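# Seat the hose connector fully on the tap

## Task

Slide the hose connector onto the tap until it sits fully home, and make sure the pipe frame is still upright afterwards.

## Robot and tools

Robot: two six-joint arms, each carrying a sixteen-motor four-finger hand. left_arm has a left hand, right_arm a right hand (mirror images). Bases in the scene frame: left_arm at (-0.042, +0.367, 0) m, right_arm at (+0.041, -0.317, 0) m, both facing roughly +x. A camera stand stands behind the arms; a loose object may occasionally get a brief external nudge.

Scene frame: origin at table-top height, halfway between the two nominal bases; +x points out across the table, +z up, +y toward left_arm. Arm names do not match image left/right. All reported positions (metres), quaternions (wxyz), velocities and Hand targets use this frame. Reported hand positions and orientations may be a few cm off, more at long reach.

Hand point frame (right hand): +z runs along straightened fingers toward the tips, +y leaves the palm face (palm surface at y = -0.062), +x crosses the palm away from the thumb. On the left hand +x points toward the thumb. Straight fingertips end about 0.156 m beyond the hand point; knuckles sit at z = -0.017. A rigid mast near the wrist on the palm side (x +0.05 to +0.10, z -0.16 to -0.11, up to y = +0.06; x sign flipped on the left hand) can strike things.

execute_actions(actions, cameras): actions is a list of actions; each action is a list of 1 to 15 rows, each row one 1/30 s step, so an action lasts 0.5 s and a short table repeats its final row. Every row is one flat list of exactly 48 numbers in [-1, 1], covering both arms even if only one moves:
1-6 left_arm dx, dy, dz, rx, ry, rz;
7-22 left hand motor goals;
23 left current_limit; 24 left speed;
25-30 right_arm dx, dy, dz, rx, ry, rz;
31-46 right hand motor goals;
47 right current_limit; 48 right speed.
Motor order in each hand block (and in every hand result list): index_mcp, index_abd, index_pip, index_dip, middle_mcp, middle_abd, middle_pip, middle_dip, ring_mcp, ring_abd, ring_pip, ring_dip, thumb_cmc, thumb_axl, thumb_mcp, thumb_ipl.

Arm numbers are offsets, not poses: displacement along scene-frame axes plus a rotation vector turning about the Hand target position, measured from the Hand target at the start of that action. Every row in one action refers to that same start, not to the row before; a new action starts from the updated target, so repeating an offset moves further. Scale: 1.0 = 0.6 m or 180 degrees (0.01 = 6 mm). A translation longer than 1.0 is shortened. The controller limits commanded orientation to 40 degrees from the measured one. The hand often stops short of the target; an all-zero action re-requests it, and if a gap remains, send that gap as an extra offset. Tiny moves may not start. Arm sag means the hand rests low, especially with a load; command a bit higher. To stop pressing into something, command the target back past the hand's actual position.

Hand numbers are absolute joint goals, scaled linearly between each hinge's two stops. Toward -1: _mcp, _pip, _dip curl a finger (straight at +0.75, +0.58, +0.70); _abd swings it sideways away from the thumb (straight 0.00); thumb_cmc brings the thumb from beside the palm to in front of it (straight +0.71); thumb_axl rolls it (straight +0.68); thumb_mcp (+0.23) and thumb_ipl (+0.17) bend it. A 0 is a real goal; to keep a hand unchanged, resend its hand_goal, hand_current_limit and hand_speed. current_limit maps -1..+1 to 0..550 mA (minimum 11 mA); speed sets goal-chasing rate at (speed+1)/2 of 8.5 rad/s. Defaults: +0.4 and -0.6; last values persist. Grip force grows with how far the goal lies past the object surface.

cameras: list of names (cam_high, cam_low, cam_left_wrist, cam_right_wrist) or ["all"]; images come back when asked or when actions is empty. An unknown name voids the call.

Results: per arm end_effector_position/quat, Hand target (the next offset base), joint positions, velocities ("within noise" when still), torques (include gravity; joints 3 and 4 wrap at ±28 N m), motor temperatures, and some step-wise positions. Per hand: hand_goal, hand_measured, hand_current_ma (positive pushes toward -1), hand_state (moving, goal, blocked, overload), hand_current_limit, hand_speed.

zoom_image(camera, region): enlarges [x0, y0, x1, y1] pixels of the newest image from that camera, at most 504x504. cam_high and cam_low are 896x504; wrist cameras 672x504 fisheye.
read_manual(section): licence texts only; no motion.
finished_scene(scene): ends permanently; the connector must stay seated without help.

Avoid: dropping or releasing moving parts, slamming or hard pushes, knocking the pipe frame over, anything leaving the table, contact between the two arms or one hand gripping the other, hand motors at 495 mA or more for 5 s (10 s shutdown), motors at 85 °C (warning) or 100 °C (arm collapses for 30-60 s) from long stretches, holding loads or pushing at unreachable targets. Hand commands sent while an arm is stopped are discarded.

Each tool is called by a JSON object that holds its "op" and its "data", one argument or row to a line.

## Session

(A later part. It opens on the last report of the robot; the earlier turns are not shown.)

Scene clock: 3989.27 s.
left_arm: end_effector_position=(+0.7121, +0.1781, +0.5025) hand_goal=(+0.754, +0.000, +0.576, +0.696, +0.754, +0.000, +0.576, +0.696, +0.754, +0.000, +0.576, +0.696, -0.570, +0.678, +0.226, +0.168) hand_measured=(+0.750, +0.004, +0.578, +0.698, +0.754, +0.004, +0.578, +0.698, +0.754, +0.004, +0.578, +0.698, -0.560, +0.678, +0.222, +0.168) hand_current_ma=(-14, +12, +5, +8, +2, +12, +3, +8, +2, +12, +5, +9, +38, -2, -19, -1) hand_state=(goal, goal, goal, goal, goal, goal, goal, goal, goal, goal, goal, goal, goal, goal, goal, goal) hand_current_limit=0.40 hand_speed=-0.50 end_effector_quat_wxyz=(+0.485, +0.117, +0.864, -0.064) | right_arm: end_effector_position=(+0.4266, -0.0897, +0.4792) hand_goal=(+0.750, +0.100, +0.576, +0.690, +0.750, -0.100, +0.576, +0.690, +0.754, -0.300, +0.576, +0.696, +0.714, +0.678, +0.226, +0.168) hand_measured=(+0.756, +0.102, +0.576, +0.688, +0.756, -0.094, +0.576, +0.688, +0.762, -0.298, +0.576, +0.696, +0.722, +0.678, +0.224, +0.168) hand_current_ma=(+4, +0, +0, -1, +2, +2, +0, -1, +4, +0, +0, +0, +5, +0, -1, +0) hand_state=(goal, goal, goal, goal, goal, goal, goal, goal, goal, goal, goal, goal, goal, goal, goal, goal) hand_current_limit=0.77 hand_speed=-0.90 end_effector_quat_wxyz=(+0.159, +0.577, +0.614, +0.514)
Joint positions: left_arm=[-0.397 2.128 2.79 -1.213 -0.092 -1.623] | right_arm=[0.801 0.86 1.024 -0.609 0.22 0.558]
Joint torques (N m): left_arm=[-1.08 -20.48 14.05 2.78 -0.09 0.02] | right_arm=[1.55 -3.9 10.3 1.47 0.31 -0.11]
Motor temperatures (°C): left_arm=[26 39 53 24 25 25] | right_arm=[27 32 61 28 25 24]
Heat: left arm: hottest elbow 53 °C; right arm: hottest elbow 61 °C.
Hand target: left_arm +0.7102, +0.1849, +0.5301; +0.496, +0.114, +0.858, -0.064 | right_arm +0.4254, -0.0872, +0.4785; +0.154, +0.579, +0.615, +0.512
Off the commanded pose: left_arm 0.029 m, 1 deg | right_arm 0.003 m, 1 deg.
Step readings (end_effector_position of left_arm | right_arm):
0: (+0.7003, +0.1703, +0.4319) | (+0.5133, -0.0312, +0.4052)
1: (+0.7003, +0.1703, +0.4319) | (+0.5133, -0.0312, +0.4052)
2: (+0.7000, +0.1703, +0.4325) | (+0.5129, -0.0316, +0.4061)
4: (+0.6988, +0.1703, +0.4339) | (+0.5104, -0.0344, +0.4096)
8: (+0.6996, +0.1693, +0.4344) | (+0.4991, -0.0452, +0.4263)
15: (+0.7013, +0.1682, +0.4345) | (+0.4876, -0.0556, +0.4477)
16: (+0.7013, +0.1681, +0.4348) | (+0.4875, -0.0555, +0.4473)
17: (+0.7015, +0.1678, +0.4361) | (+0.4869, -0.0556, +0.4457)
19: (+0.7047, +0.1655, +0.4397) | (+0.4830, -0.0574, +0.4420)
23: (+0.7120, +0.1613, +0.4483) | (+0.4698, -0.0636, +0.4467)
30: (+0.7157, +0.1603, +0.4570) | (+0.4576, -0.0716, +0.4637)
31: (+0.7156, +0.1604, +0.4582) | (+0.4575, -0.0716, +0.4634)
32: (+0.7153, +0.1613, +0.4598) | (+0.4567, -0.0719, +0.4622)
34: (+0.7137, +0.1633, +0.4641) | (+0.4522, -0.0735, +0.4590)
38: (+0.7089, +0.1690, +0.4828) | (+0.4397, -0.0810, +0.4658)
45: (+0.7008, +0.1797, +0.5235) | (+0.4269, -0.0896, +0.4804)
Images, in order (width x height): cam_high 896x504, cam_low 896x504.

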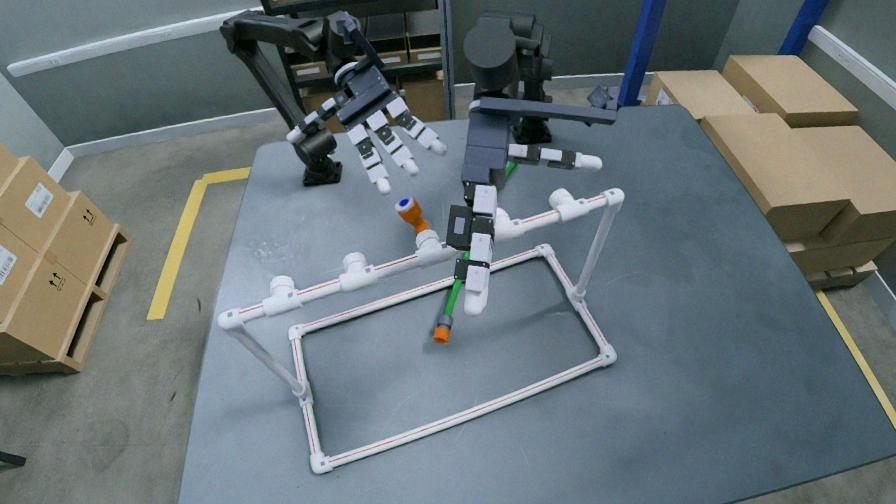

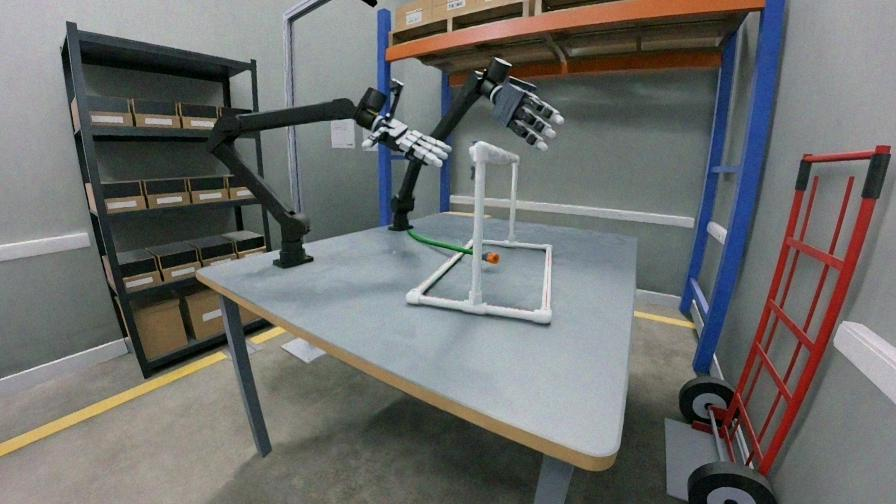

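{"op": "execute_actions", "data": {
  "actions": [
    [[-0.042,0.025,0.075,0,0,0,0.754,0,0.576,0.696,0.754,0,0.576,0.696,0.754,0,0.576,0.696,-0.571,0.678,0.226,0.168,0.4,-0.5,-0.06,-0.13,0.0,0,0,0,0.75,0.0,0.576,0.69,0.75,0.0,0.576,0.69,0.754,-0.3,0.576,0.696,0.714,0.678,0.226,0.168,0.6,-0.9]],
    [[-0.16,0.05,0.01,0,0,0,0.754,0,0.576,0.696,0.754,0,0.576,0.696,0.754,0,0.576,0.696,-0.571,0.678,0.226,0.168,0.4,-0.5,-0.06,-0.13,0.0,0,0,0,0.75,0.0,0.576,0.69,0.75,0.0,0.576,0.69,0.754,-0.3,0.576,0.696,0.714,0.678,0.226,0.168,0.6,-0.9]],
    [[-0.158,0.042,-0.058,0.1093,0.0488,-0.1022,0.754,0,0.576,0.696,0.754,0,0.576,0.696,0.754,0,0.576,0.696,-0.571,0.678,0.226,0.168,0.4,-0.5,0,0,0.0,0,0,0,0.75,0.0,0.576,0.69,0.75,0.0,0.576,0.69,0.754,-0.3,0.576,0.696,0.714,0.678,0.226,0.168,0.6,-0.9]],
    [[-0.158,0.042,-0.058,0.1093,0.0488,-0.1022,0.754,0,0.576,0.696,0.754,0,0.576,0.696,0.754,0,0.576,0.696,0.0,0.678,0.226,0.168,0.4,-0.5,0,0,0.0,0,0,0,0.75,0.0,0.576,0.69,0.75,0.0,0.576,0.69,0.754,-0.3,0.576,0.696,0.714,0.678,0.226,0.168,0.6,-0.9]]
  ],
  "cameras": ["cam_high"]
}}

Scene clock: 4064.57 s.
left_arm: end_effector_position=(+0.3978, +0.2832, +0.5063) hand_goal=(+0.754, +0.000, +0.576, +0.696, +0.754, +0.000, +0.576, +0.696, +0.754, +0.000, +0.576, +0.696, +0.000, +0.678, +0.226, +0.168) hand_measured=(+0.754, +0.002, +0.578, +0.698, +0.754, +0.002, +0.578, +0.698, +0.754, +0.002, +0.578, +0.698, +0.002, +0.678, +0.222, +0.168) hand_current_ma=(+0, +7, +5, +8, +1, +7, +3, +8, +1, +7, +5, +9, +9, -2, -19, -1) hand_state=(goal, goal, goal, goal, goal, goal, goal, goal, goal, goal, goal, goal, goal, goal, goal, goal) hand_current_limit=0.40 hand_speed=-0.50 end_effector_quat_wxyz=(+0.246, +0.512, +0.821, +0.056) | right_arm: end_effector_position=(+0.3513, -0.2426, +0.4807) hand_goal=(+0.750, +0.000, +0.576, +0.690, +0.750, +0.000, +0.576, +0.690, +0.754, -0.300, +0.576, +0.696, +0.714, +0.678, +0.226, +0.168) hand_measured=(+0.758, +0.004, +0.576, +0.688, +0.756, +0.000, +0.576, +0.688, +0.762, -0.298, +0.576, +0.696, +0.722, +0.678, +0.224, +0.168) hand_current_ma=(+4, +1, +0, -1, +3, +0, +0, -1, +4, +0, +0, +0, +5, +0, -1, +0) hand_state=(goal, goal, goal, goal, goal, goal, goal, goal, goal, goal, goal, goal, goal, goal, goal, goal) hand_current_limit=0.60 hand_speed=-0.90 end_effector_quat_wxyz=(+0.154, +0.578, +0.611, +0.519)
Joint positions: left_arm=[-0.393 1.215 1.741 -1.586 -0.017 -0.821] | right_arm=[0.307 0.463 0.908 -0.885 -0.235 0.36]
Joint torques (N m): left_arm=[-2.08 -7.36 10.25 2.48 -0.07 -0.01] | right_arm=[0.5 2.08 9.55 1.47 -0.09 -0.37]
Motor temperatures (°C): left_arm=[26 38 56 24 25 25] | right_arm=[27 31 60 27 25 24]
Heat: left arm: hottest elbow 56 °C; right arm: hottest elbow 60 °C.
Hand target: left_arm +0.3994, +0.2804, +0.5115; +0.253, +0.519, +0.814, +0.056 | right_arm +0.3535, -0.2432, +0.4786; +0.155, +0.579, +0.615, +0.512
Off the commanded pose: left_arm 0.006 m, 1 deg | right_arm 0.003 m, 1 deg.
elbow stopped short (left arm): the move would have taken joint 3 (elbow) straighter than the controller allows.
Step readings (end_effector_position of left_arm | right_arm):
0: (+0.7121, +0.1781, +0.5025) | (+0.4266, -0.0897, +0.4792)
1: (+0.7120, +0.1781, +0.5027) | (+0.4265, -0.0895, +0.4790)
2: (+0.7107, +0.1784, +0.5040) | (+0.4256, -0.0899, +0.4775)
4: (+0.7061, +0.1803, +0.5069) | (+0.4201, -0.0978, +0.4709)
8: (+0.6983, +0.1852, +0.5228) | (+0.4031, -0.1384, +0.4687)
15: (+0.6925, +0.1883, +0.5411) | (+0.3847, -0.1670, +0.4913)
16: (+0.6922, +0.1883, +0.5412) | (+0.3845, -0.1665, +0.4907)
17: (+0.6896, +0.1894, +0.5410) | (+0.3838, -0.1674, +0.4888)
19: (+0.6770, +0.1948, +0.5336) | (+0.3811, -0.1754, +0.4779)
23: (+0.6455, +0.2075, +0.5337) | (+0.3667, -0.2182, +0.4708)
30: (+0.5970, +0.2259, +0.5669) | (+0.3490, -0.2419, +0.4840)
31: (+0.5924, +0.2276, +0.5701) | (+0.3495, -0.2425, +0.4832)
32: (+0.5852, +0.2294, +0.5708) | (+0.3501, -0.2430, +0.4821)
34: (+0.5607, +0.2350, +0.5604) | (+0.3511, -0.2433, +0.4809)
38: (+0.5184, +0.2483, +0.5377) | (+0.3514, -0.2431, +0.4804)
45: (+0.4923, +0.2572, +0.5257) | (+0.3513, -0.2427, +0.4805)
46: (+0.4914, +0.2573, +0.5263) | (+0.3513, -0.2427, +0.4806)
47: (+0.4882, +0.2583, +0.5254) | (+0.3513, -0.2426, +0.4806)
49: (+0.4685, +0.2652, +0.5123) | (+0.3513, -0.2425, +0.4806)
53: (+0.4239, +0.2797, +0.4896) | (+0.3513, -0.2426, +0.4807)
60: (+0.3975, +0.2861, +0.5078) | (+0.3513, -0.2426, +0.4807)
Images, in order (width x height): cam_high 896x504.

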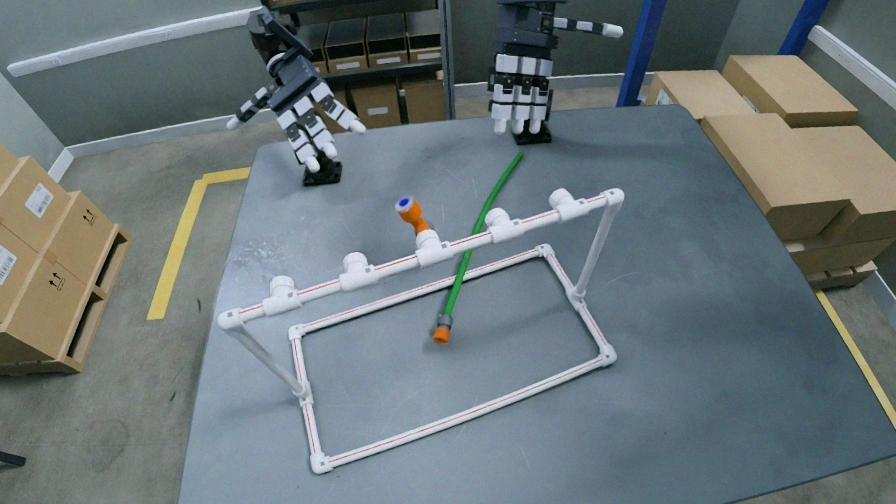

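{"op": "zoom_image", "data": {
  "camera": "cam_high",
  "region": [380, 140, 560, 360]
}}

{"op": "zoom_image", "data": {
  "camera": "cam_high",
  "region": [380, 180, 470, 280]
}}

Scaled by 2.291 from the camera's 896x504 image, which has a finer 1280x720 frame.

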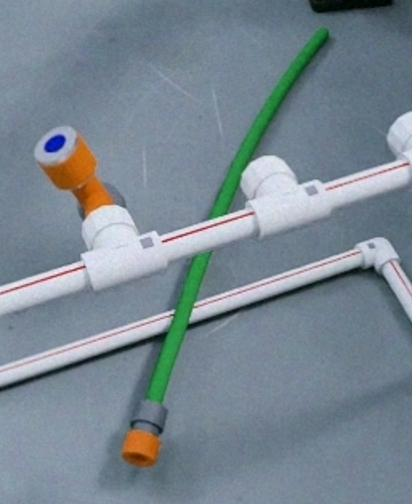

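Scaled by 5.040 from the camera's 896x504 image, which has a finer 1280x720 frame.

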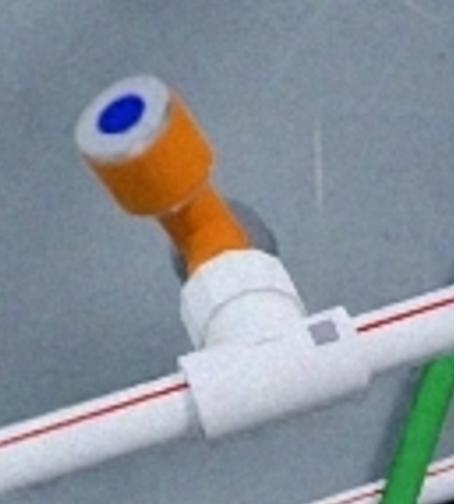

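{"op": "execute_actions", "data": {
  "actions": [
    [[0.025,-0.08,-0.08,0.0602,0.0613,-0.1330,0.754,0.1,0.576,0.696,0.754,-0.1,0.576,0.696,0.754,-0.3,0.576,0.696,0.5,0.678,0.226,0.168,0.4,-0.5,0,0,0.0,0,0,0,0.75,0.0,0.576,0.69,0.75,0.0,0.576,0.69,0.754,-0.3,0.576,0.696,0.714,0.678,0.226,0.168,0.6,-0.9]],
    [[0.025,-0.08,-0.08,0.0602,0.0613,-0.1330,0.754,0.1,0.576,0.696,0.754,-0.1,0.576,0.696,0.754,-0.3,0.576,0.696,0.714,0.678,0.226,0.168,0.4,-0.5,0,0,0.0,0,0,0,0.75,0.0,0.576,0.69,0.75,0.0,0.576,0.69,0.754,-0.3,0.576,0.696,0.714,0.678,0.226,0.168,0.6,-0.9]],
    [[0.04,-0.08,-0.1,0,0,0,0.754,0.1,0.576,0.696,0.754,-0.1,0.576,0.696,0.754,-0.3,0.576,0.696,0.714,0.678,0.226,0.168,0.4,-0.5,0,0,0.0,0,0,0,0.75,0.0,0.576,0.69,0.75,0.0,0.576,0.69,0.754,-0.3,0.576,0.696,0.714,0.678,0.226,0.168,0.6,-0.9]],
    [[0.04,-0.08,-0.1,0,0,0,0.754,0.1,0.576,0.696,0.754,-0.1,0.576,0.696,0.754,-0.3,0.576,0.696,0.714,0.678,0.226,0.168,0.4,-0.5,0,0,0.0,0,0,0,0.75,0.0,0.576,0.69,0.75,0.0,0.576,0.69,0.754,-0.3,0.576,0.696,0.714,0.678,0.226,0.168,0.6,-0.9]]
  ],
  "cameras": ["all"]
}}

Scene clock: 4106.10 s.
left_arm: end_effector_position=(+0.4676, +0.0933, +0.2619) hand_goal=(+0.754, +0.100, +0.576, +0.696, +0.754, -0.100, +0.576, +0.696, +0.754, -0.300, +0.576, +0.696, +0.714, +0.678, +0.226, +0.168) hand_measured=(+0.754, +0.098, +0.578, +0.698, +0.754, -0.096, +0.578, +0.698, +0.754, -0.294, +0.578, +0.698, +0.714, +0.678, +0.222, +0.168) hand_current_ma=(-1, -6, +5, +8, +0, +9, +3, +8, +0, +15, +5, +9, +0, -2, -19, -1) hand_state=(goal, goal, goal, goal, goal, goal, goal, goal, goal, goal, goal, goal, goal, goal, goal, goal) hand_current_limit=0.40 hand_speed=-0.50 end_effector_quat_wxyz=(-0.031, +0.842, +0.538, -0.015) | right_arm: end_effector_position=(+0.3513, -0.2426, +0.4807) hand_goal=(+0.750, +0.000, +0.576, +0.690, +0.750, +0.000, +0.576, +0.690, +0.754, -0.300, +0.576, +0.696, +0.714, +0.678, +0.226, +0.168) hand_measured=(+0.758, +0.004, +0.576, +0.688, +0.756, +0.000, +0.576, +0.688, +0.762, -0.298, +0.576, +0.696, +0.722, +0.678, +0.224, +0.168) hand_current_ma=(+4, +1, +0, -1, +3, +0, +0, -1, +4, +0, +0, +0, +5, +0, -1, +0) hand_state=(goal, goal, goal, goal, goal, goal, goal, goal, goal, goal, goal, goal, goal, goal, goal, goal) hand_current_limit=0.60 hand_speed=-0.90 end_effector_quat_wxyz=(+0.154, +0.578, +0.611, +0.519)
Joint positions: left_arm=[-0.573 1.682 1.721 -1.68 0 -0.115] | right_arm=[0.307 0.463 0.908 -0.885 -0.235 0.36]
Joint torques (N m): left_arm=[-1.79 -15.56 13.93 1.09 -0.09 -0.3] | right_arm=[-0.09 2.2 9.47 1.48 -0.09 -0.36]
Motor temperatures (°C): left_arm=[25 36 54 24 25 25] | right_arm=[27 30 58 27 25 24]
Heat: left arm: hottest elbow 54 °C; right arm: hottest elbow 58 °C.
Hand target: left_arm +0.4774, +0.0884, +0.2957; +0.001, +0.839, +0.544, +0.000 | right_arm +0.3535, -0.2432, +0.4785; +0.155, +0.579, +0.615, +0.512
Off the commanded pose: left_arm 0.035 m, 4 deg | right_arm 0.003 m, 1 deg.
Step readings (end_effector_position of left_arm | right_arm):
0: (+0.3979, +0.2831, +0.5063) | (+0.3513, -0.2426, +0.4807)
1: (+0.3980, +0.2827, +0.5063) | (+0.3513, -0.2426, +0.4807)
2: (+0.3982, +0.2796, +0.5046) | (+0.3513, -0.2426, +0.4807)
4: (+0.3968, +0.2712, +0.4977) | (+0.3513, -0.2426, +0.4807)
8: (+0.4016, +0.2532, +0.4756) | (+0.3513, -0.2426, +0.4807)
15: (+0.4160, +0.2376, +0.4523) | (+0.3513, -0.2426, +0.4807)
16: (+0.4164, +0.2366, +0.4522) | (+0.3513, -0.2426, +0.4807)
17: (+0.4171, +0.2340, +0.4510) | (+0.3513, -0.2426, +0.4807)
19: (+0.4175, +0.2269, +0.4476) | (+0.3513, -0.2426, +0.4807)
23: (+0.4197, +0.2083, +0.4278) | (+0.3513, -0.2426, +0.4807)
30: (+0.4306, +0.1916, +0.4056) | (+0.3513, -0.2426, +0.4807)
31: (+0.4309, +0.1907, +0.4049) | (+0.3513, -0.2426, +0.4807)
32: (+0.4312, +0.1882, +0.4027) | (+0.3513, -0.2426, +0.4807)
34: (+0.4331, +0.1825, +0.3962) | (+0.3513, -0.2426, +0.4807)
38: (+0.4403, +0.1554, +0.3620) | (+0.3513, -0.2426, +0.4807)
45: (+0.4499, +0.1363, +0.3213) | (+0.3513, -0.2426, +0.4807)
46: (+0.4499, +0.1363, +0.3213) | (+0.3513, -0.2426, +0.4807)
47: (+0.4500, +0.1357, +0.3212) | (+0.3513, -0.2426, +0.4807)
49: (+0.4524, +0.1321, +0.3207) | (+0.3513, -0.2426, +0.4807)
53: (+0.4616, +0.1112, +0.3002) | (+0.3513, -0.2426, +0.4807)
60: (+0.4658, +0.0939, +0.2582) | (+0.3513, -0.2426, +0.4807)
camera_calibration:
cam_left_wrist: T_world_to_cam=[[-0.906423, -0.41852, 0.0569138, 0.416842], [-0.226545, 0.595465, 0.770778, -0.198744], [-0.356476, 0.685757, -0.634556, 0.396284], [0, 0, 0, 1]] pos_world=[0.474076, 0.0210474, 0.380928]
cam_right_wrist: T_world_to_cam=[[0.522798, -0.81607, 0.246398, -0.473713], [-0.745285, -0.577871, -0.332589, 0.236104], [0.413802, -0.00975951, -0.910315, 0.420119], [0, 0, 0, 1]] pos_world=[0.249776, -0.246045, 0.577688]

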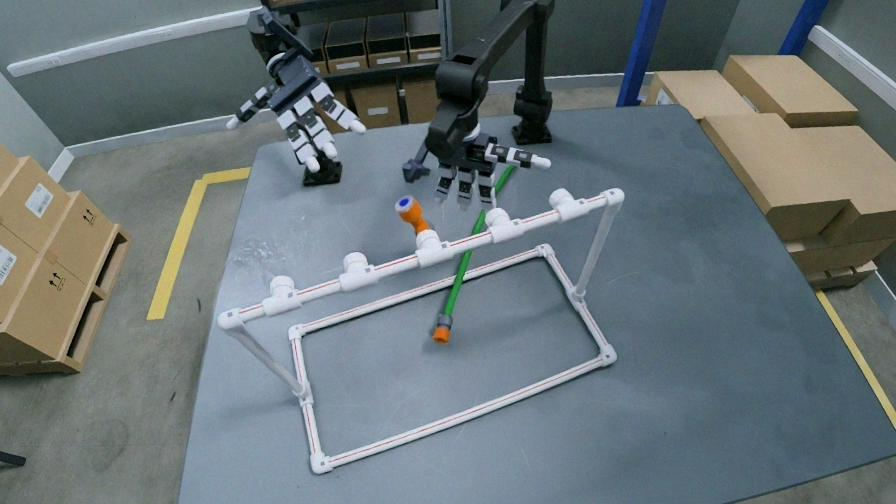

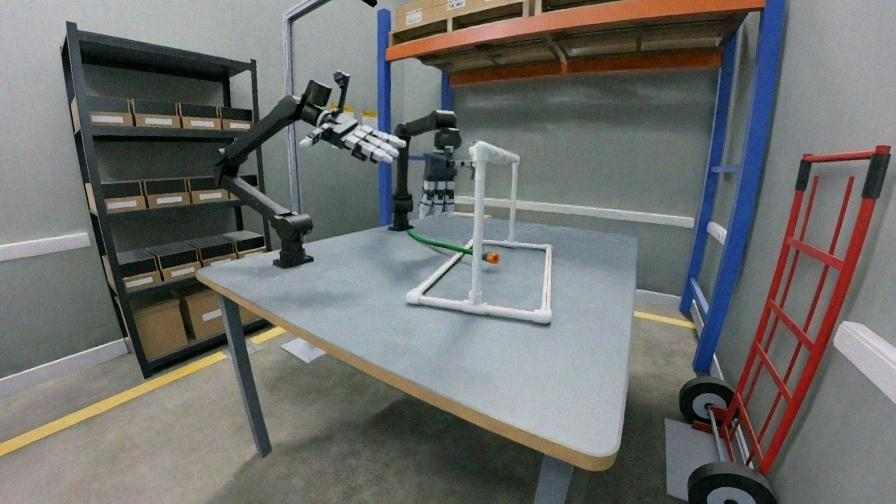

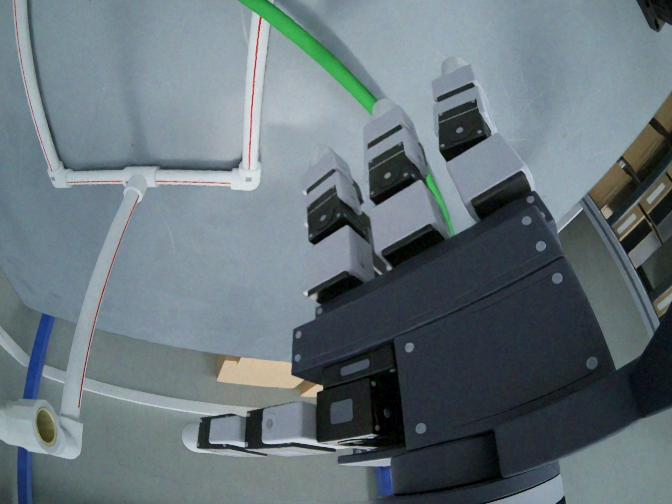

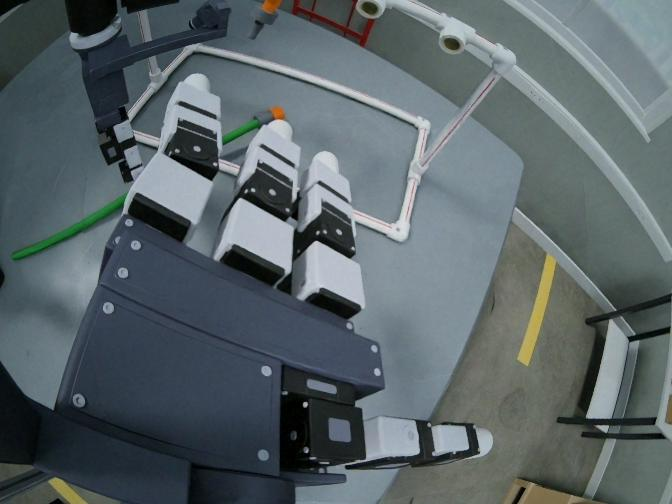

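{"op": "execute_actions", "data": {
  "actions": [
    [[-0.008,0.004,-0.08,0,0,0,0.754,0.12,0.576,0.696,0.754,-0.12,0.576,0.696,0.754,-0.35,0.576,0.696,0.714,0.678,0.226,0.168,0.4,-0.5,0,0,0.0,0,0,0,0.75,0.0,0.576,0.69,0.75,0.0,0.576,0.69,0.754,-0.3,0.576,0.696,0.714,0.678,0.226,0.168,0.6,-0.9]],
    [[0,0,-0.07,0,0,0,0.754,0.12,0.576,0.696,0.754,-0.12,0.576,0.696,0.754,-0.35,0.576,0.696,0.714,0.678,0.226,0.168,0.4,-0.5,0,0,0.0,0,0,0,0.75,0.0,0.576,0.69,0.75,0.0,0.576,0.69,0.754,-0.3,0.576,0.696,0.714,0.678,0.226,0.168,0.6,-0.9]]
  ],
  "cameras": ["cam_left_wrist", "cam_low", "cam_high"]
}}

{"op": "zoom_image", "data": {
  "camera": "cam_left_wrist",
  "region": [270, 0, 520, 190]
}}

{"op": "zoom_image", "data": {
  "camera": "cam_low",
  "region": [390, 110, 510, 280]
}}

Scene clock: 4142.50 s.
left_arm: end_effector_position=(+0.4682, +0.0931, +0.1961) hand_goal=(+0.754, +0.120, +0.576, +0.696, +0.754, -0.120, +0.576, +0.696, +0.754, -0.350, +0.576, +0.696, +0.714, +0.678, +0.226, +0.168) hand_measured=(+0.754, +0.116, +0.578, +0.698, +0.754, -0.116, +0.578, +0.698, +0.754, -0.344, +0.578, +0.698, +0.714, +0.678, +0.222, +0.168) hand_current_ma=(-3, -12, +5, +8, -2, +12, +3, +8, -2, +18, +5, +9, +0, -2, -19, -1) hand_state=(goal, goal, goal, goal, goal, goal, goal, goal, goal, goal, goal, goal, goal, goal, goal, goal) hand_current_limit=0.40 hand_speed=-0.50 end_effector_quat_wxyz=(-0.012, +0.842, +0.539, -0.006) | right_arm: end_effector_position=(+0.3513, -0.2426, +0.4807) hand_goal=(+0.750, +0.000, +0.576, +0.690, +0.750, +0.000, +0.576, +0.690, +0.754, -0.300, +0.576, +0.696, +0.714, +0.678, +0.226, +0.168) hand_measured=(+0.758, +0.004, +0.576, +0.688, +0.756, +0.000, +0.576, +0.688, +0.762, -0.298, +0.576, +0.696, +0.722, +0.678, +0.224, +0.168) hand_current_ma=(+4, +1, +0, -1, +3, +0, +0, -1, +4, +0, +0, +0, +5, +0, -1, +0) hand_state=(goal, goal, goal, goal, goal, goal, goal, goal, goal, goal, goal, goal, goal, goal, goal, goal) hand_current_limit=0.60 hand_speed=-0.90 end_effector_quat_wxyz=(+0.154, +0.578, +0.611, +0.519)
Joint positions: left_arm=[-0.573 1.665 1.519 -1.452 0 -0.117] | right_arm=[0.307 0.463 0.908 -0.885 -0.235 0.36]
Joint torques (N m): left_arm=[-1.85 -14.45 10.25 1.66 -0.11 -0.33] | right_arm=[0.38 1.85 9.63 1.42 -0.09 -0.38]
Motor temperatures (°C): left_arm=[25 36 60 24 25 25] | right_arm=[27 30 58 27 25 24]
Heat: left arm: hottest elbow 60 °C; right arm: hottest elbow 58 °C.
Hand target: left_arm +0.4726, +0.0908, +0.2058; +0.001, +0.839, +0.544, +0.000 | right_arm +0.3535, -0.2432, +0.4785; +0.155, +0.579, +0.615, +0.512
Off the commanded pose: left_arm 0.011 m, 2 deg | right_arm 0.003 m, 1 deg.
Step readings (end_effector_position of left_arm | right_arm):
0: (+0.4676, +0.0933, +0.2619) | (+0.3513, -0.2426, +0.4807)
1: (+0.4676, +0.0933, +0.2619) | (+0.3513, -0.2426, +0.4807)
2: (+0.4689, +0.0926, +0.2617) | (+0.3513, -0.2426, +0.4807)
4: (+0.4724, +0.0904, +0.2592) | (+0.3513, -0.2426, +0.4807)
8: (+0.4712, +0.0912, +0.2416) | (+0.3513, -0.2426, +0.4807)
15: (+0.4696, +0.0922, +0.2304) | (+0.3513, -0.2426, +0.4807)
16: (+0.4700, +0.0920, +0.2304) | (+0.3513, -0.2426, +0.4807)
17: (+0.4709, +0.0915, +0.2288) | (+0.3513, -0.2426, +0.4807)
19: (+0.4721, +0.0907, +0.2231) | (+0.3513, -0.2426, +0.4807)
23: (+0.4680, +0.0932, +0.2021) | (+0.3513, -0.2426, +0.4807)
30: (+0.4677, +0.0934, +0.1960) | (+0.3513, -0.2426, +0.4807)
camera_calibration:
cam_left_wrist: T_world_to_cam=[[-0.907272, -0.419245, 0.0330324, 0.42623], [-0.255482, 0.61186, 0.748569, -0.131426], [-0.334045, 0.670717, -0.662233, 0.35117], [0, 0, 0, 1]] pos_world=[0.470436, 0.0235732, 0.316858]
Images, in order (width x height): cam_high 896x504, cam_low 896x504, cam_left_wrist 672x504.

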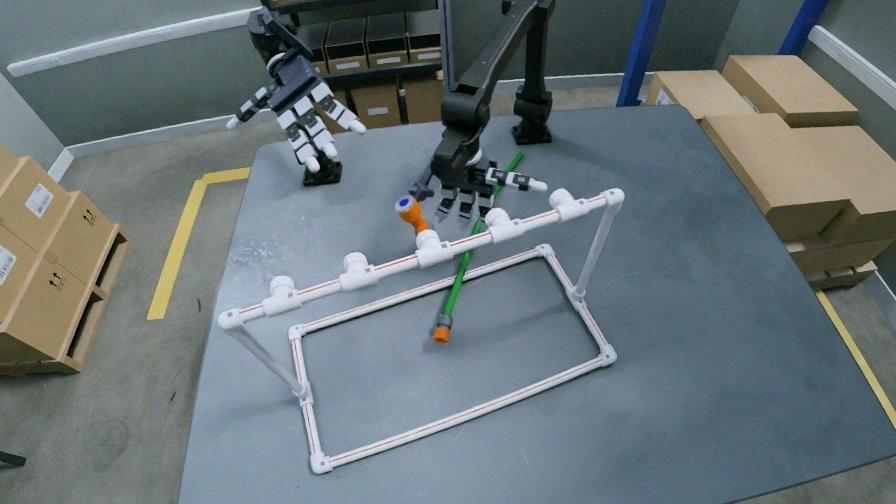

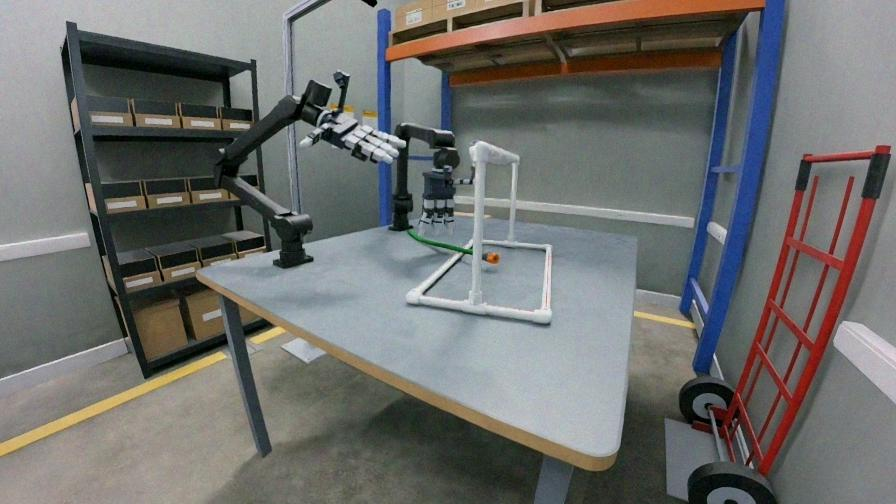

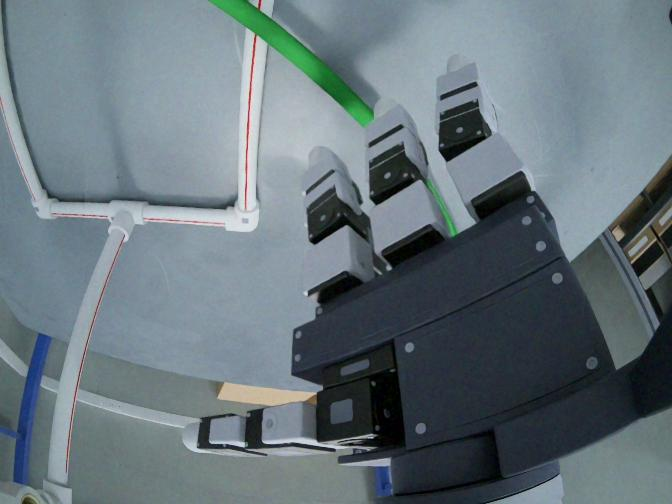

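Scaled by 2.016 from the camera's 672x504 image, which has a finer 960x720 frame.

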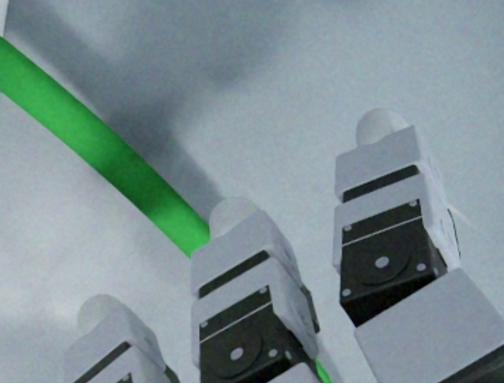

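Scaled by 2.965 from the camera's 896x504 image, which has a finer 1280x720 frame.

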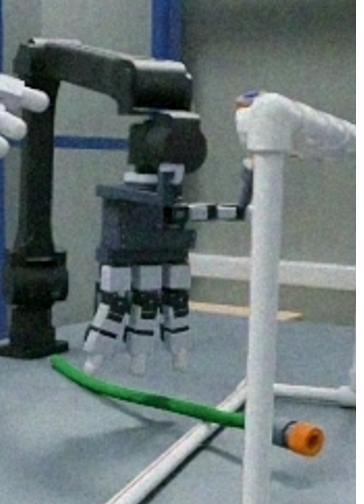

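{"op": "execute_actions", "data": {
  "actions": [
    [[0,0,-0.05,0,0,0,0.754,0.12,0.576,0.696,0.754,-0.12,0.576,0.696,0.754,-0.35,0.576,0.696,0.714,0.678,0.226,0.168,0.4,-0.5,0,0,0.0,0,0,0,0.75,0.0,0.576,0.69,0.75,0.0,0.576,0.69,0.754,-0.3,0.576,0.696,0.714,0.678,0.226,0.168,0.6,-0.9]],
    [[0,0,-0.035,0,0,0,0.754,0.12,0.576,0.696,0.754,-0.12,0.576,0.696,0.754,-0.35,0.576,0.696,0.714,0.678,0.226,0.168,0.4,-0.5,0,0,0.0,0,0,0,0.75,0.0,0.576,0.69,0.75,0.0,0.576,0.69,0.754,-0.3,0.576,0.696,0.714,0.678,0.226,0.168,0.6,-0.9]]
  ],
  "cameras": ["cam_left_wrist", "cam_low"]
}}

{"op": "zoom_image", "data": {
  "camera": "cam_left_wrist",
  "region": [270, 0, 520, 190]
}}

{"op": "zoom_image", "data": {
  "camera": "cam_low",
  "region": [390, 110, 510, 280]
}}

Scene clock: 4166.53 s.
left_arm: end_effector_position=(+0.4681, +0.0932, +0.1528) hand_goal=(+0.754, +0.120, +0.576, +0.696, +0.754, -0.120, +0.576, +0.696, +0.754, -0.350, +0.576, +0.696, +0.714, +0.678, +0.226, +0.168) hand_measured=(+0.754, +0.116, +0.578, +0.698, +0.754, -0.116, +0.578, +0.698, +0.754, -0.344, +0.578, +0.698, +0.714, +0.678, +0.222, +0.168) hand_current_ma=(-3, -12, +5, +8, -2, +12, +3, +8, -2, +18, +5, +9, +0, -2, -19, -1) hand_state=(goal, goal, goal, goal, goal, goal, goal, goal, goal, goal, goal, goal, goal, goal, goal, goal) hand_current_limit=0.40 hand_speed=-0.50 end_effector_quat_wxyz=(-0.006, +0.842, +0.539, -0.003) | right_arm: end_effector_position=(+0.3513, -0.2426, +0.4807) hand_goal=(+0.750, +0.000, +0.576, +0.690, +0.750, +0.000, +0.576, +0.690, +0.754, -0.300, +0.576, +0.696, +0.714, +0.678, +0.226, +0.168) hand_measured=(+0.758, +0.004, +0.576, +0.688, +0.756, +0.000, +0.576, +0.688, +0.762, -0.298, +0.576, +0.696, +0.722, +0.678, +0.224, +0.168) hand_current_ma=(+4, +1, +0, -1, +3, +0, +0, -1, +4, +0, +0, +0, +5, +0, -1, +0) hand_state=(goal, goal, goal, goal, goal, goal, goal, goal, goal, goal, goal, goal, goal, goal, goal, goal) hand_current_limit=0.60 hand_speed=-0.90 end_effector_quat_wxyz=(+0.154, +0.578, +0.611, +0.519)
Joint positions: left_arm=[-0.573 1.679 1.418 -1.323 0 -0.117] | right_arm=[0.307 0.463 0.908 -0.885 -0.235 0.36]
Joint torques (N m): left_arm=[-1.85 -13.33 9.81 1.58 -0.11 -0.33] | right_arm=[0.26 2.14 9.42 1.46 -0.09 -0.36]
Motor temperatures (°C): left_arm=[25 36 58 24 25 25] | right_arm=[27 30 57 27 25 24]
Heat: left arm: hottest elbow 58 °C; right arm: hottest elbow 57 °C.
Hand target: left_arm +0.4726, +0.0908, +0.1546; +0.001, +0.839, +0.544, +0.000 | right_arm +0.3535, -0.2432, +0.4785; +0.155, +0.579, +0.615, +0.512
Off the commanded pose: left_arm 0.005 m, 1 deg | right_arm 0.003 m, 1 deg.
Step readings (end_effector_position of left_arm | right_arm):
0: (+0.4682, +0.0931, +0.1961) | (+0.3513, -0.2426, +0.4807)
1: (+0.4683, +0.0931, +0.1960) | (+0.3513, -0.2426, +0.4807)
2: (+0.4688, +0.0928, +0.1949) | (+0.3513, -0.2426, +0.4807)
4: (+0.4705, +0.0917, +0.1908) | (+0.3513, -0.2426, +0.4807)
8: (+0.4675, +0.0936, +0.1769) | (+0.3513, -0.2426, +0.4807)
15: (+0.4675, +0.0935, +0.1724) | (+0.3513, -0.2426, +0.4807)
16: (+0.4678, +0.0934, +0.1725) | (+0.3513, -0.2426, +0.4807)
17: (+0.4682, +0.0931, +0.1720) | (+0.3513, -0.2426, +0.4807)
19: (+0.4695, +0.0923, +0.1693) | (+0.3513, -0.2426, +0.4807)
23: (+0.4680, +0.0932, +0.1597) | (+0.3513, -0.2426, +0.4807)
30: (+0.4679, +0.0933, +0.1527) | (+0.3513, -0.2426, +0.4807)
camera_calibration:
cam_left_wrist: T_world_to_cam=[[-0.907616, -0.419044, 0.0252259, 0.428946], [-0.264419, 0.617315, 0.740949, -0.0941915], [-0.326062, 0.665827, -0.671087, 0.320521], [0, 0, 0, 1]] pos_world=[0.468922, 0.0244817, 0.274068]
Images, in order (width x height): cam_low 896x504, cam_left_wrist 672x504.

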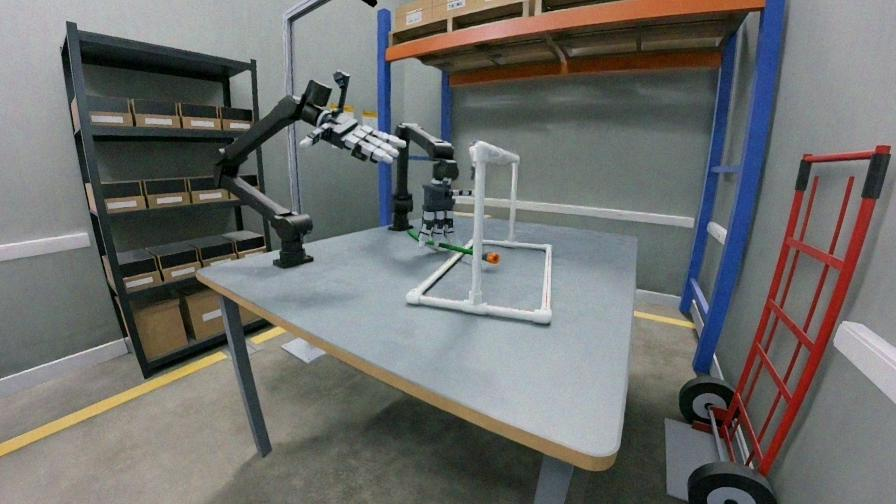

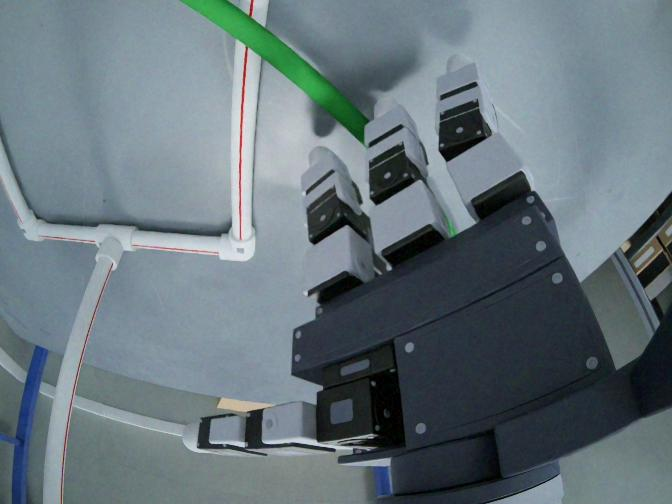

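Scaled by 2.016 from the camera's 672x504 image, which has a finer 960x720 frame.

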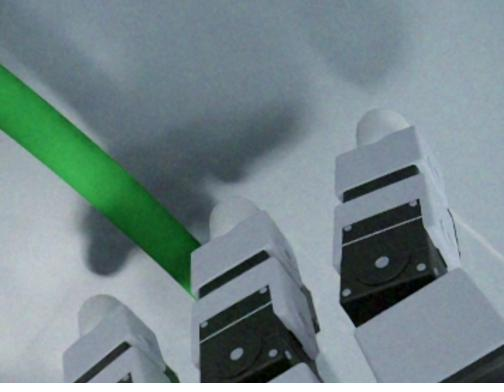

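Scaled by 2.965 from the camera's 896x504 image, which has a finer 1280x720 frame.

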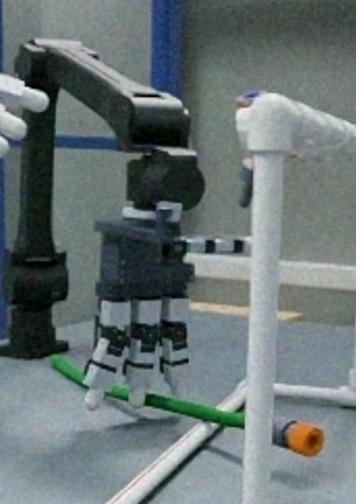

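{"op": "zoom_image", "data": {
  "camera": "cam_low",
  "region": [405, 205, 465, 260]
}}

Scaled by 8.400 from the camera's 896x504 image, which has a finer 1280x720 frame.

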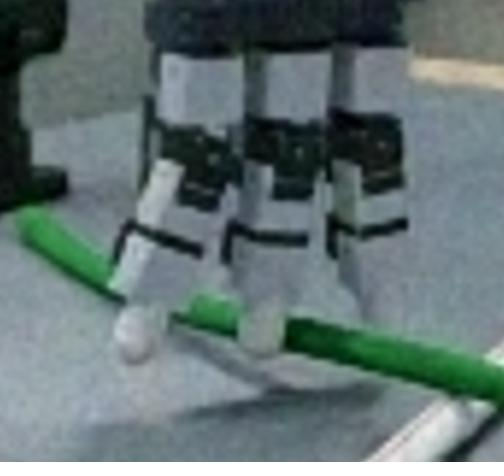

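{"op": "execute_actions", "data": {
  "actions": [
    [[0,0,-0.024,0,0,0,0.754,0.12,0.576,0.696,0.754,-0.12,0.576,0.696,0.754,-0.35,0.576,0.696,0.714,0.678,0.226,0.168,0.4,-0.5,0,0,0.0,0,0,0,0.75,0.0,0.576,0.69,0.75,0.0,0.576,0.69,0.754,-0.3,0.576,0.696,0.714,0.678,0.226,0.168,0.6,-0.9]],
    [[0,0,0,0,0,0,0.754,-0.2,0.576,0.696,0.754,0.2,0.576,0.696,0.754,-0.35,0.576,0.696,0.714,0.678,0.226,0.168,0.5,-0.9,0,0,0.0,0,0,0,0.75,0.0,0.576,0.69,0.75,0.0,0.576,0.69,0.754,-0.3,0.576,0.696,0.714,0.678,0.226,0.168,0.6,-0.9]]
  ],
  "cameras": ["cam_left_wrist", "cam_low"]
}}

{"op": "zoom_image", "data": {
  "camera": "cam_low",
  "region": [405, 205, 465, 260]
}}

Scene clock: 4189.97 s.
left_arm: end_effector_position=(+0.4682, +0.0931, +0.1397) hand_goal=(+0.754, -0.200, +0.576, +0.696, +0.754, +0.200, +0.576, +0.696, +0.754, -0.350, +0.576, +0.696, +0.714, +0.678, +0.226, +0.168) hand_measured=(+0.754, -0.054, +0.578, +0.698, +0.754, +0.048, +0.578, +0.698, +0.754, -0.344, +0.578, +0.698, +0.714, +0.678, +0.222, +0.168) hand_current_ma=(-3, +412, +5, +8, -2, -412, +3, +8, -2, +18, +5, +9, +0, -2, -19, -1) hand_state=(goal, blocked, goal, goal, goal, blocked, goal, goal, goal, goal, goal, goal, goal, goal, goal, goal) hand_current_limit=0.50 hand_speed=-0.90 end_effector_quat_wxyz=(-0.005, +0.842, +0.539, -0.002) | right_arm: end_effector_position=(+0.3513, -0.2426, +0.4807) hand_goal=(+0.750, +0.000, +0.576, +0.690, +0.750, +0.000, +0.576, +0.690, +0.754, -0.300, +0.576, +0.696, +0.714, +0.678, +0.226, +0.168) hand_measured=(+0.758, +0.004, +0.576, +0.688, +0.756, +0.000, +0.576, +0.688, +0.762, -0.298, +0.576, +0.696, +0.722, +0.678, +0.224, +0.168) hand_current_ma=(+4, +1, +0, -1, +3, +0, +0, -1, +4, +0, +0, +0, +5, +0, -1, +0) hand_state=(goal, goal, goal, goal, goal, goal, goal, goal, goal, goal, goal, goal, goal, goal, goal, goal) hand_current_limit=0.60 hand_speed=-0.90 end_effector_quat_wxyz=(+0.154, +0.578, +0.611, +0.519)
Joint positions: left_arm=[-0.573 1.687 1.393 -1.287 0 -0.117] | right_arm=[0.307 0.463 0.908 -0.885 -0.235 0.36]
Joint torques (N m): left_arm=[-1.85 -13.27 9.65 1.59 -0.11 -0.33] | right_arm=[0.21 2.32 9.51 1.46 -0.11 -0.38]
Motor temperatures (°C): left_arm=[25 36 57 24 25 25] | right_arm=[27 30 57 27 25 24]
Heat: left arm: hottest elbow 57 °C; right arm: hottest elbow 57 °C.
Hand target: left_arm +0.4725, +0.0908, +0.1401; +0.000, +0.839, +0.544, +0.000 | right_arm +0.3535, -0.2432, +0.4785; +0.155, +0.579, +0.615, +0.512
Off the commanded pose: left_arm 0.005 m, 1 deg | right_arm 0.003 m, 1 deg.
Step readings (end_effector_position of left_arm | right_arm):
0: (+0.4681, +0.0932, +0.1528) | (+0.3513, -0.2426, +0.4807)
1: (+0.4682, +0.0931, +0.1528) | (+0.3513, -0.2426, +0.4807)
2: (+0.4684, +0.0930, +0.1524) | (+0.3513, -0.2426, +0.4807)
4: (+0.4693, +0.0925, +0.1508) | (+0.3513, -0.2426, +0.4807)
8: (+0.4684, +0.0930, +0.1448) | (+0.3513, -0.2426, +0.4807)
15: (+0.4681, +0.0932, +0.1396) | (+0.3513, -0.2426, +0.4807)
16: (+0.4682, +0.0931, +0.1397) | (+0.3513, -0.2426, +0.4807)
17: (+0.4682, +0.0931, +0.1397) | (+0.3513, -0.2426, +0.4807)
19: (+0.4682, +0.0931, +0.1397) | (+0.3513, -0.2426, +0.4807)
23: (+0.4682, +0.0931, +0.1397) | (+0.3513, -0.2426, +0.4807)
30: (+0.4682, +0.0931, +0.1397) | (+0.3513, -0.2426, +0.4807)
camera_calibration:
cam_left_wrist: T_world_to_cam=[[-0.907672, -0.418994, 0.0239929, 0.429571], [-0.265838, 0.618244, 0.739665, -0.0836726], [-0.324748, 0.664996, -0.672547, 0.311482], [0, 0, 0, 1]] pos_world=[0.46882, 0.0245832, 0.26107]
Images, in order (width x height): cam_low 896x504, cam_left_wrist 672x504.

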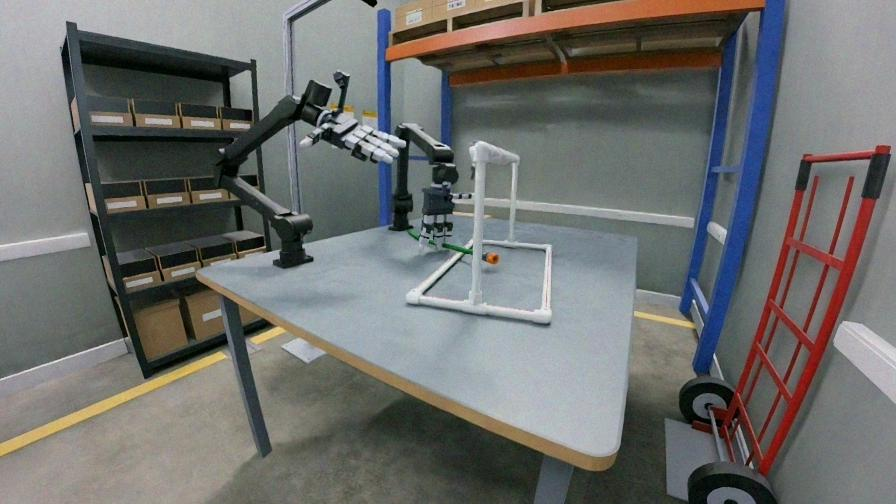

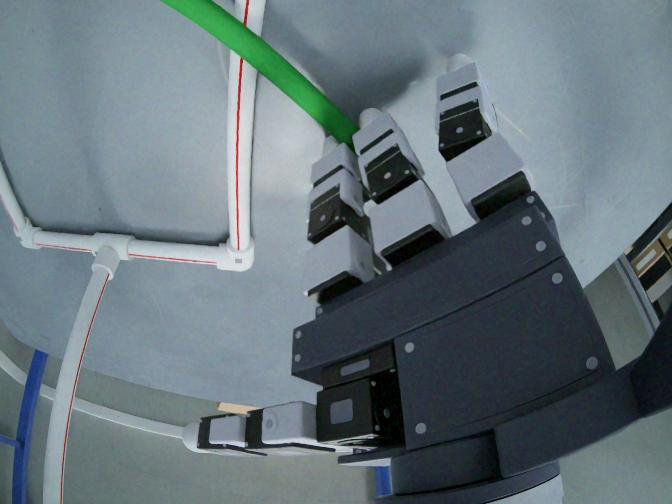

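Scaled by 8.400 from the camera's 896x504 image, which has a finer 1280x720 frame.

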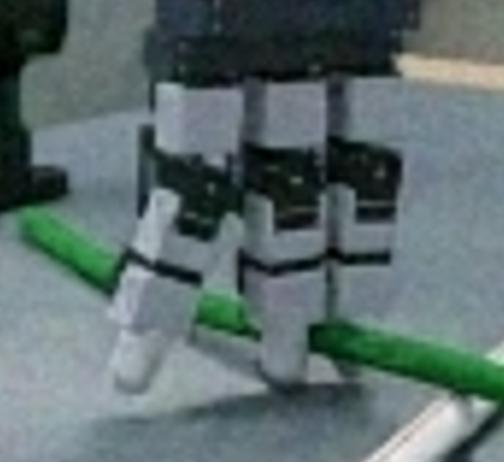

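{"op": "execute_actions", "data": {
  "actions": [
    [[-0.059,-0.0205,0.077,-0.0225,-0.051,-0.03,0.754,-0.2,0.576,0.696,0.754,0.2,0.576,0.696,0.754,-0.35,0.576,0.696,0.714,0.678,0.226,0.168,0.7,-0.9,0,0,0.0,0,0,0,0.75,0.0,0.576,0.69,0.75,0.0,0.576,0.69,0.754,-0.3,0.576,0.696,0.714,0.678,0.226,0.168,0.6,-0.9]],
    [[-0.059,-0.0205,0.077,-0.0225,-0.051,-0.03,0.754,-0.2,0.576,0.696,0.754,0.2,0.576,0.696,0.754,-0.35,0.576,0.696,0.714,0.678,0.226,0.168,0.7,-0.9,0,0,0.0,0,0,0,0.75,0.0,0.576,0.69,0.75,0.0,0.576,0.69,0.754,-0.3,0.576,0.696,0.714,0.678,0.226,0.168,0.6,-0.9]]
  ],
  "cameras": ["cam_left_wrist", "cam_low", "cam_high"]
}}

Scene clock: 4417.37 s.
left_arm: end_effector_position=(+0.3979, +0.0734, +0.2184) hand_goal=(+0.754, -0.200, +0.576, +0.696, +0.754, +0.200, +0.576, +0.696, +0.754, -0.350, +0.576, +0.696, +0.714, +0.678, +0.226, +0.168) hand_measured=(+0.768, -0.062, +0.582, +0.698, +0.756, +0.048, +0.580, +0.700, +0.754, -0.344, +0.578, +0.698, +0.714, +0.678, +0.222, +0.168) hand_current_ma=(+64, +468, +25, +6, +7, -467, +15, +17, -1, +15, +5, +9, +1, -2, -20, -1) hand_state=(moving, blocked, goal, goal, goal, blocked, goal, goal, goal, goal, goal, goal, goal, goal, goal, goal) hand_current_limit=0.70 hand_speed=-0.90 end_effector_quat_wxyz=(+0.130, +0.872, +0.464, +0.085) | right_arm: end_effector_position=(+0.3513, -0.2426, +0.4807) hand_goal=(+0.750, +0.000, +0.576, +0.690, +0.750, +0.000, +0.576, +0.690, +0.754, -0.300, +0.576, +0.696, +0.714, +0.678, +0.226, +0.168) hand_measured=(+0.758, +0.004, +0.576, +0.688, +0.756, +0.000, +0.576, +0.688, +0.762, -0.298, +0.576, +0.696, +0.722, +0.678, +0.224, +0.168) hand_current_ma=(+4, +1, +0, -1, +3, +0, +0, -1, +4, +0, +0, +0, +5, +0, -1, +0) hand_state=(goal, goal, goal, goal, goal, goal, goal, goal, goal, goal, goal, goal, goal, goal, goal, goal) hand_current_limit=0.60 hand_speed=-0.90 end_effector_quat_wxyz=(+0.154, +0.578, +0.611, +0.519)
Joint positions: left_arm=[-0.679 1.34 1.11 -1.033 -0.046 -0.056] | right_arm=[0.307 0.463 0.908 -0.885 -0.235 0.36]
Joint torques (N m): left_arm=[-2.26 -10.34 11.04 2.56 -0.34 -0.05] | right_arm=[0.21 1.9 9.57 1.47 -0.1 -0.37]
Motor temperatures (°C): left_arm=[25 36 49 24 25 25] | right_arm=[27 29 55 27 25 24]
Heat: left arm: hottest elbow 49 °C; right arm: hottest elbow 55 °C.
Hand target: left_arm +0.4018, +0.0663, +0.2326; +0.146, +0.873, +0.455, +0.095 | right_arm +0.3535, -0.2432, +0.4785; +0.155, +0.579, +0.615, +0.512
Off the commanded pose: left_arm 0.016 m, 2 deg | right_arm 0.003 m, 1 deg.
Step readings (end_effector_position of left_arm | right_arm):
0: (+0.4682, +0.0931, +0.1397) | (+0.3513, -0.2426, +0.4807)
1: (+0.4683, +0.0931, +0.1395) | (+0.3513, -0.2426, +0.4807)
2: (+0.4676, +0.0929, +0.1388) | (+0.3513, -0.2426, +0.4807)
4: (+0.4616, +0.0926, +0.1400) | (+0.3513, -0.2426, +0.4807)
8: (+0.4412, +0.0932, +0.1569) | (+0.3513, -0.2426, +0.4807)
15: (+0.4351, +0.0843, +0.1759) | (+0.3513, -0.2426, +0.4807)
16: (+0.4350, +0.0842, +0.1751) | (+0.3513, -0.2426, +0.4807)
17: (+0.4342, +0.0838, +0.1749) | (+0.3513, -0.2426, +0.4807)
19: (+0.4281, +0.0845, +0.1753) | (+0.3513, -0.2426, +0.4807)
23: (+0.4042, +0.0836, +0.1896) | (+0.3513, -0.2426, +0.4807)
30: (+0.3976, +0.0736, +0.2181) | (+0.3513, -0.2426, +0.4807)
camera_calibration:
cam_left_wrist: T_world_to_cam=[[-0.937967, -0.282504, -0.201019, 0.406786], [-0.346684, 0.755455, 0.555965, -0.0862196], [-0.00520128, 0.591168, -0.806532, 0.262193], [0, 0, 0, 1]] pos_world=[0.353025, 0.0250535, 0.341174]
Images, in order (width x height): cam_high 896x504, cam_low 896x504, cam_left_wrist 672x504.

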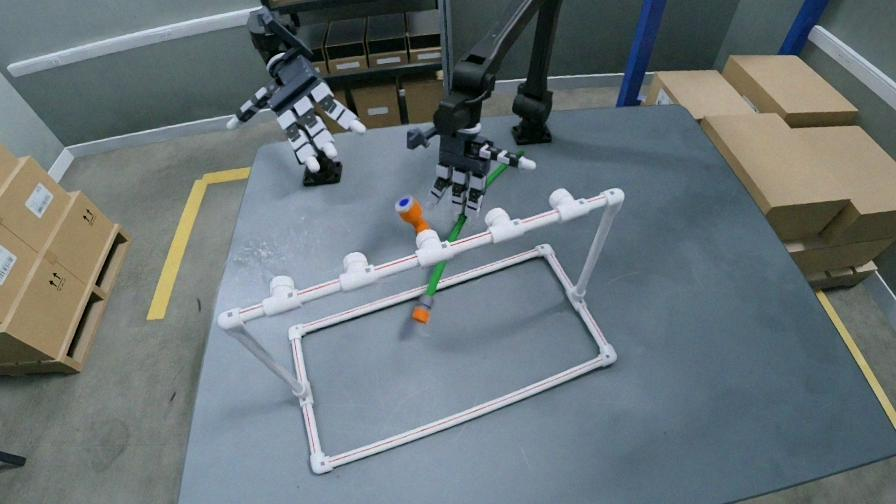

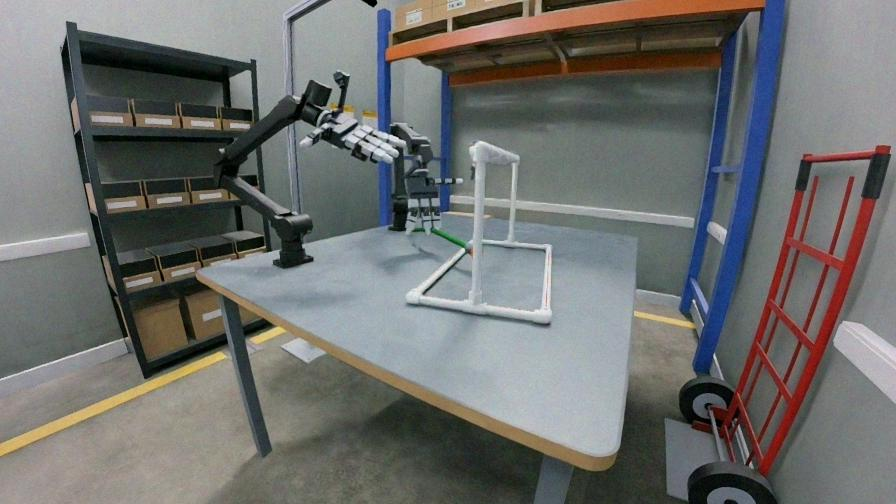

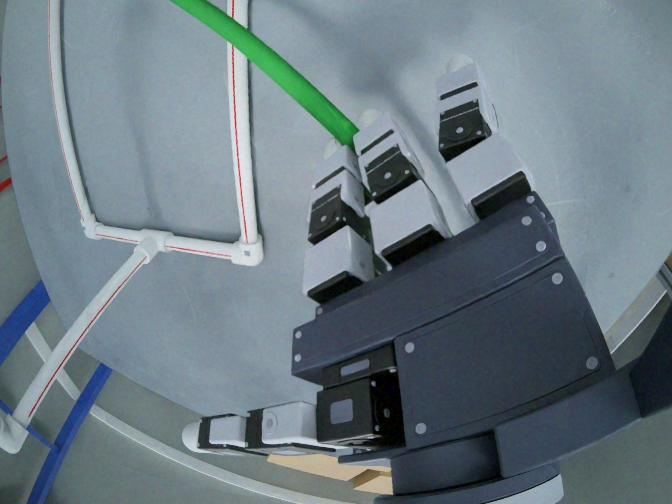

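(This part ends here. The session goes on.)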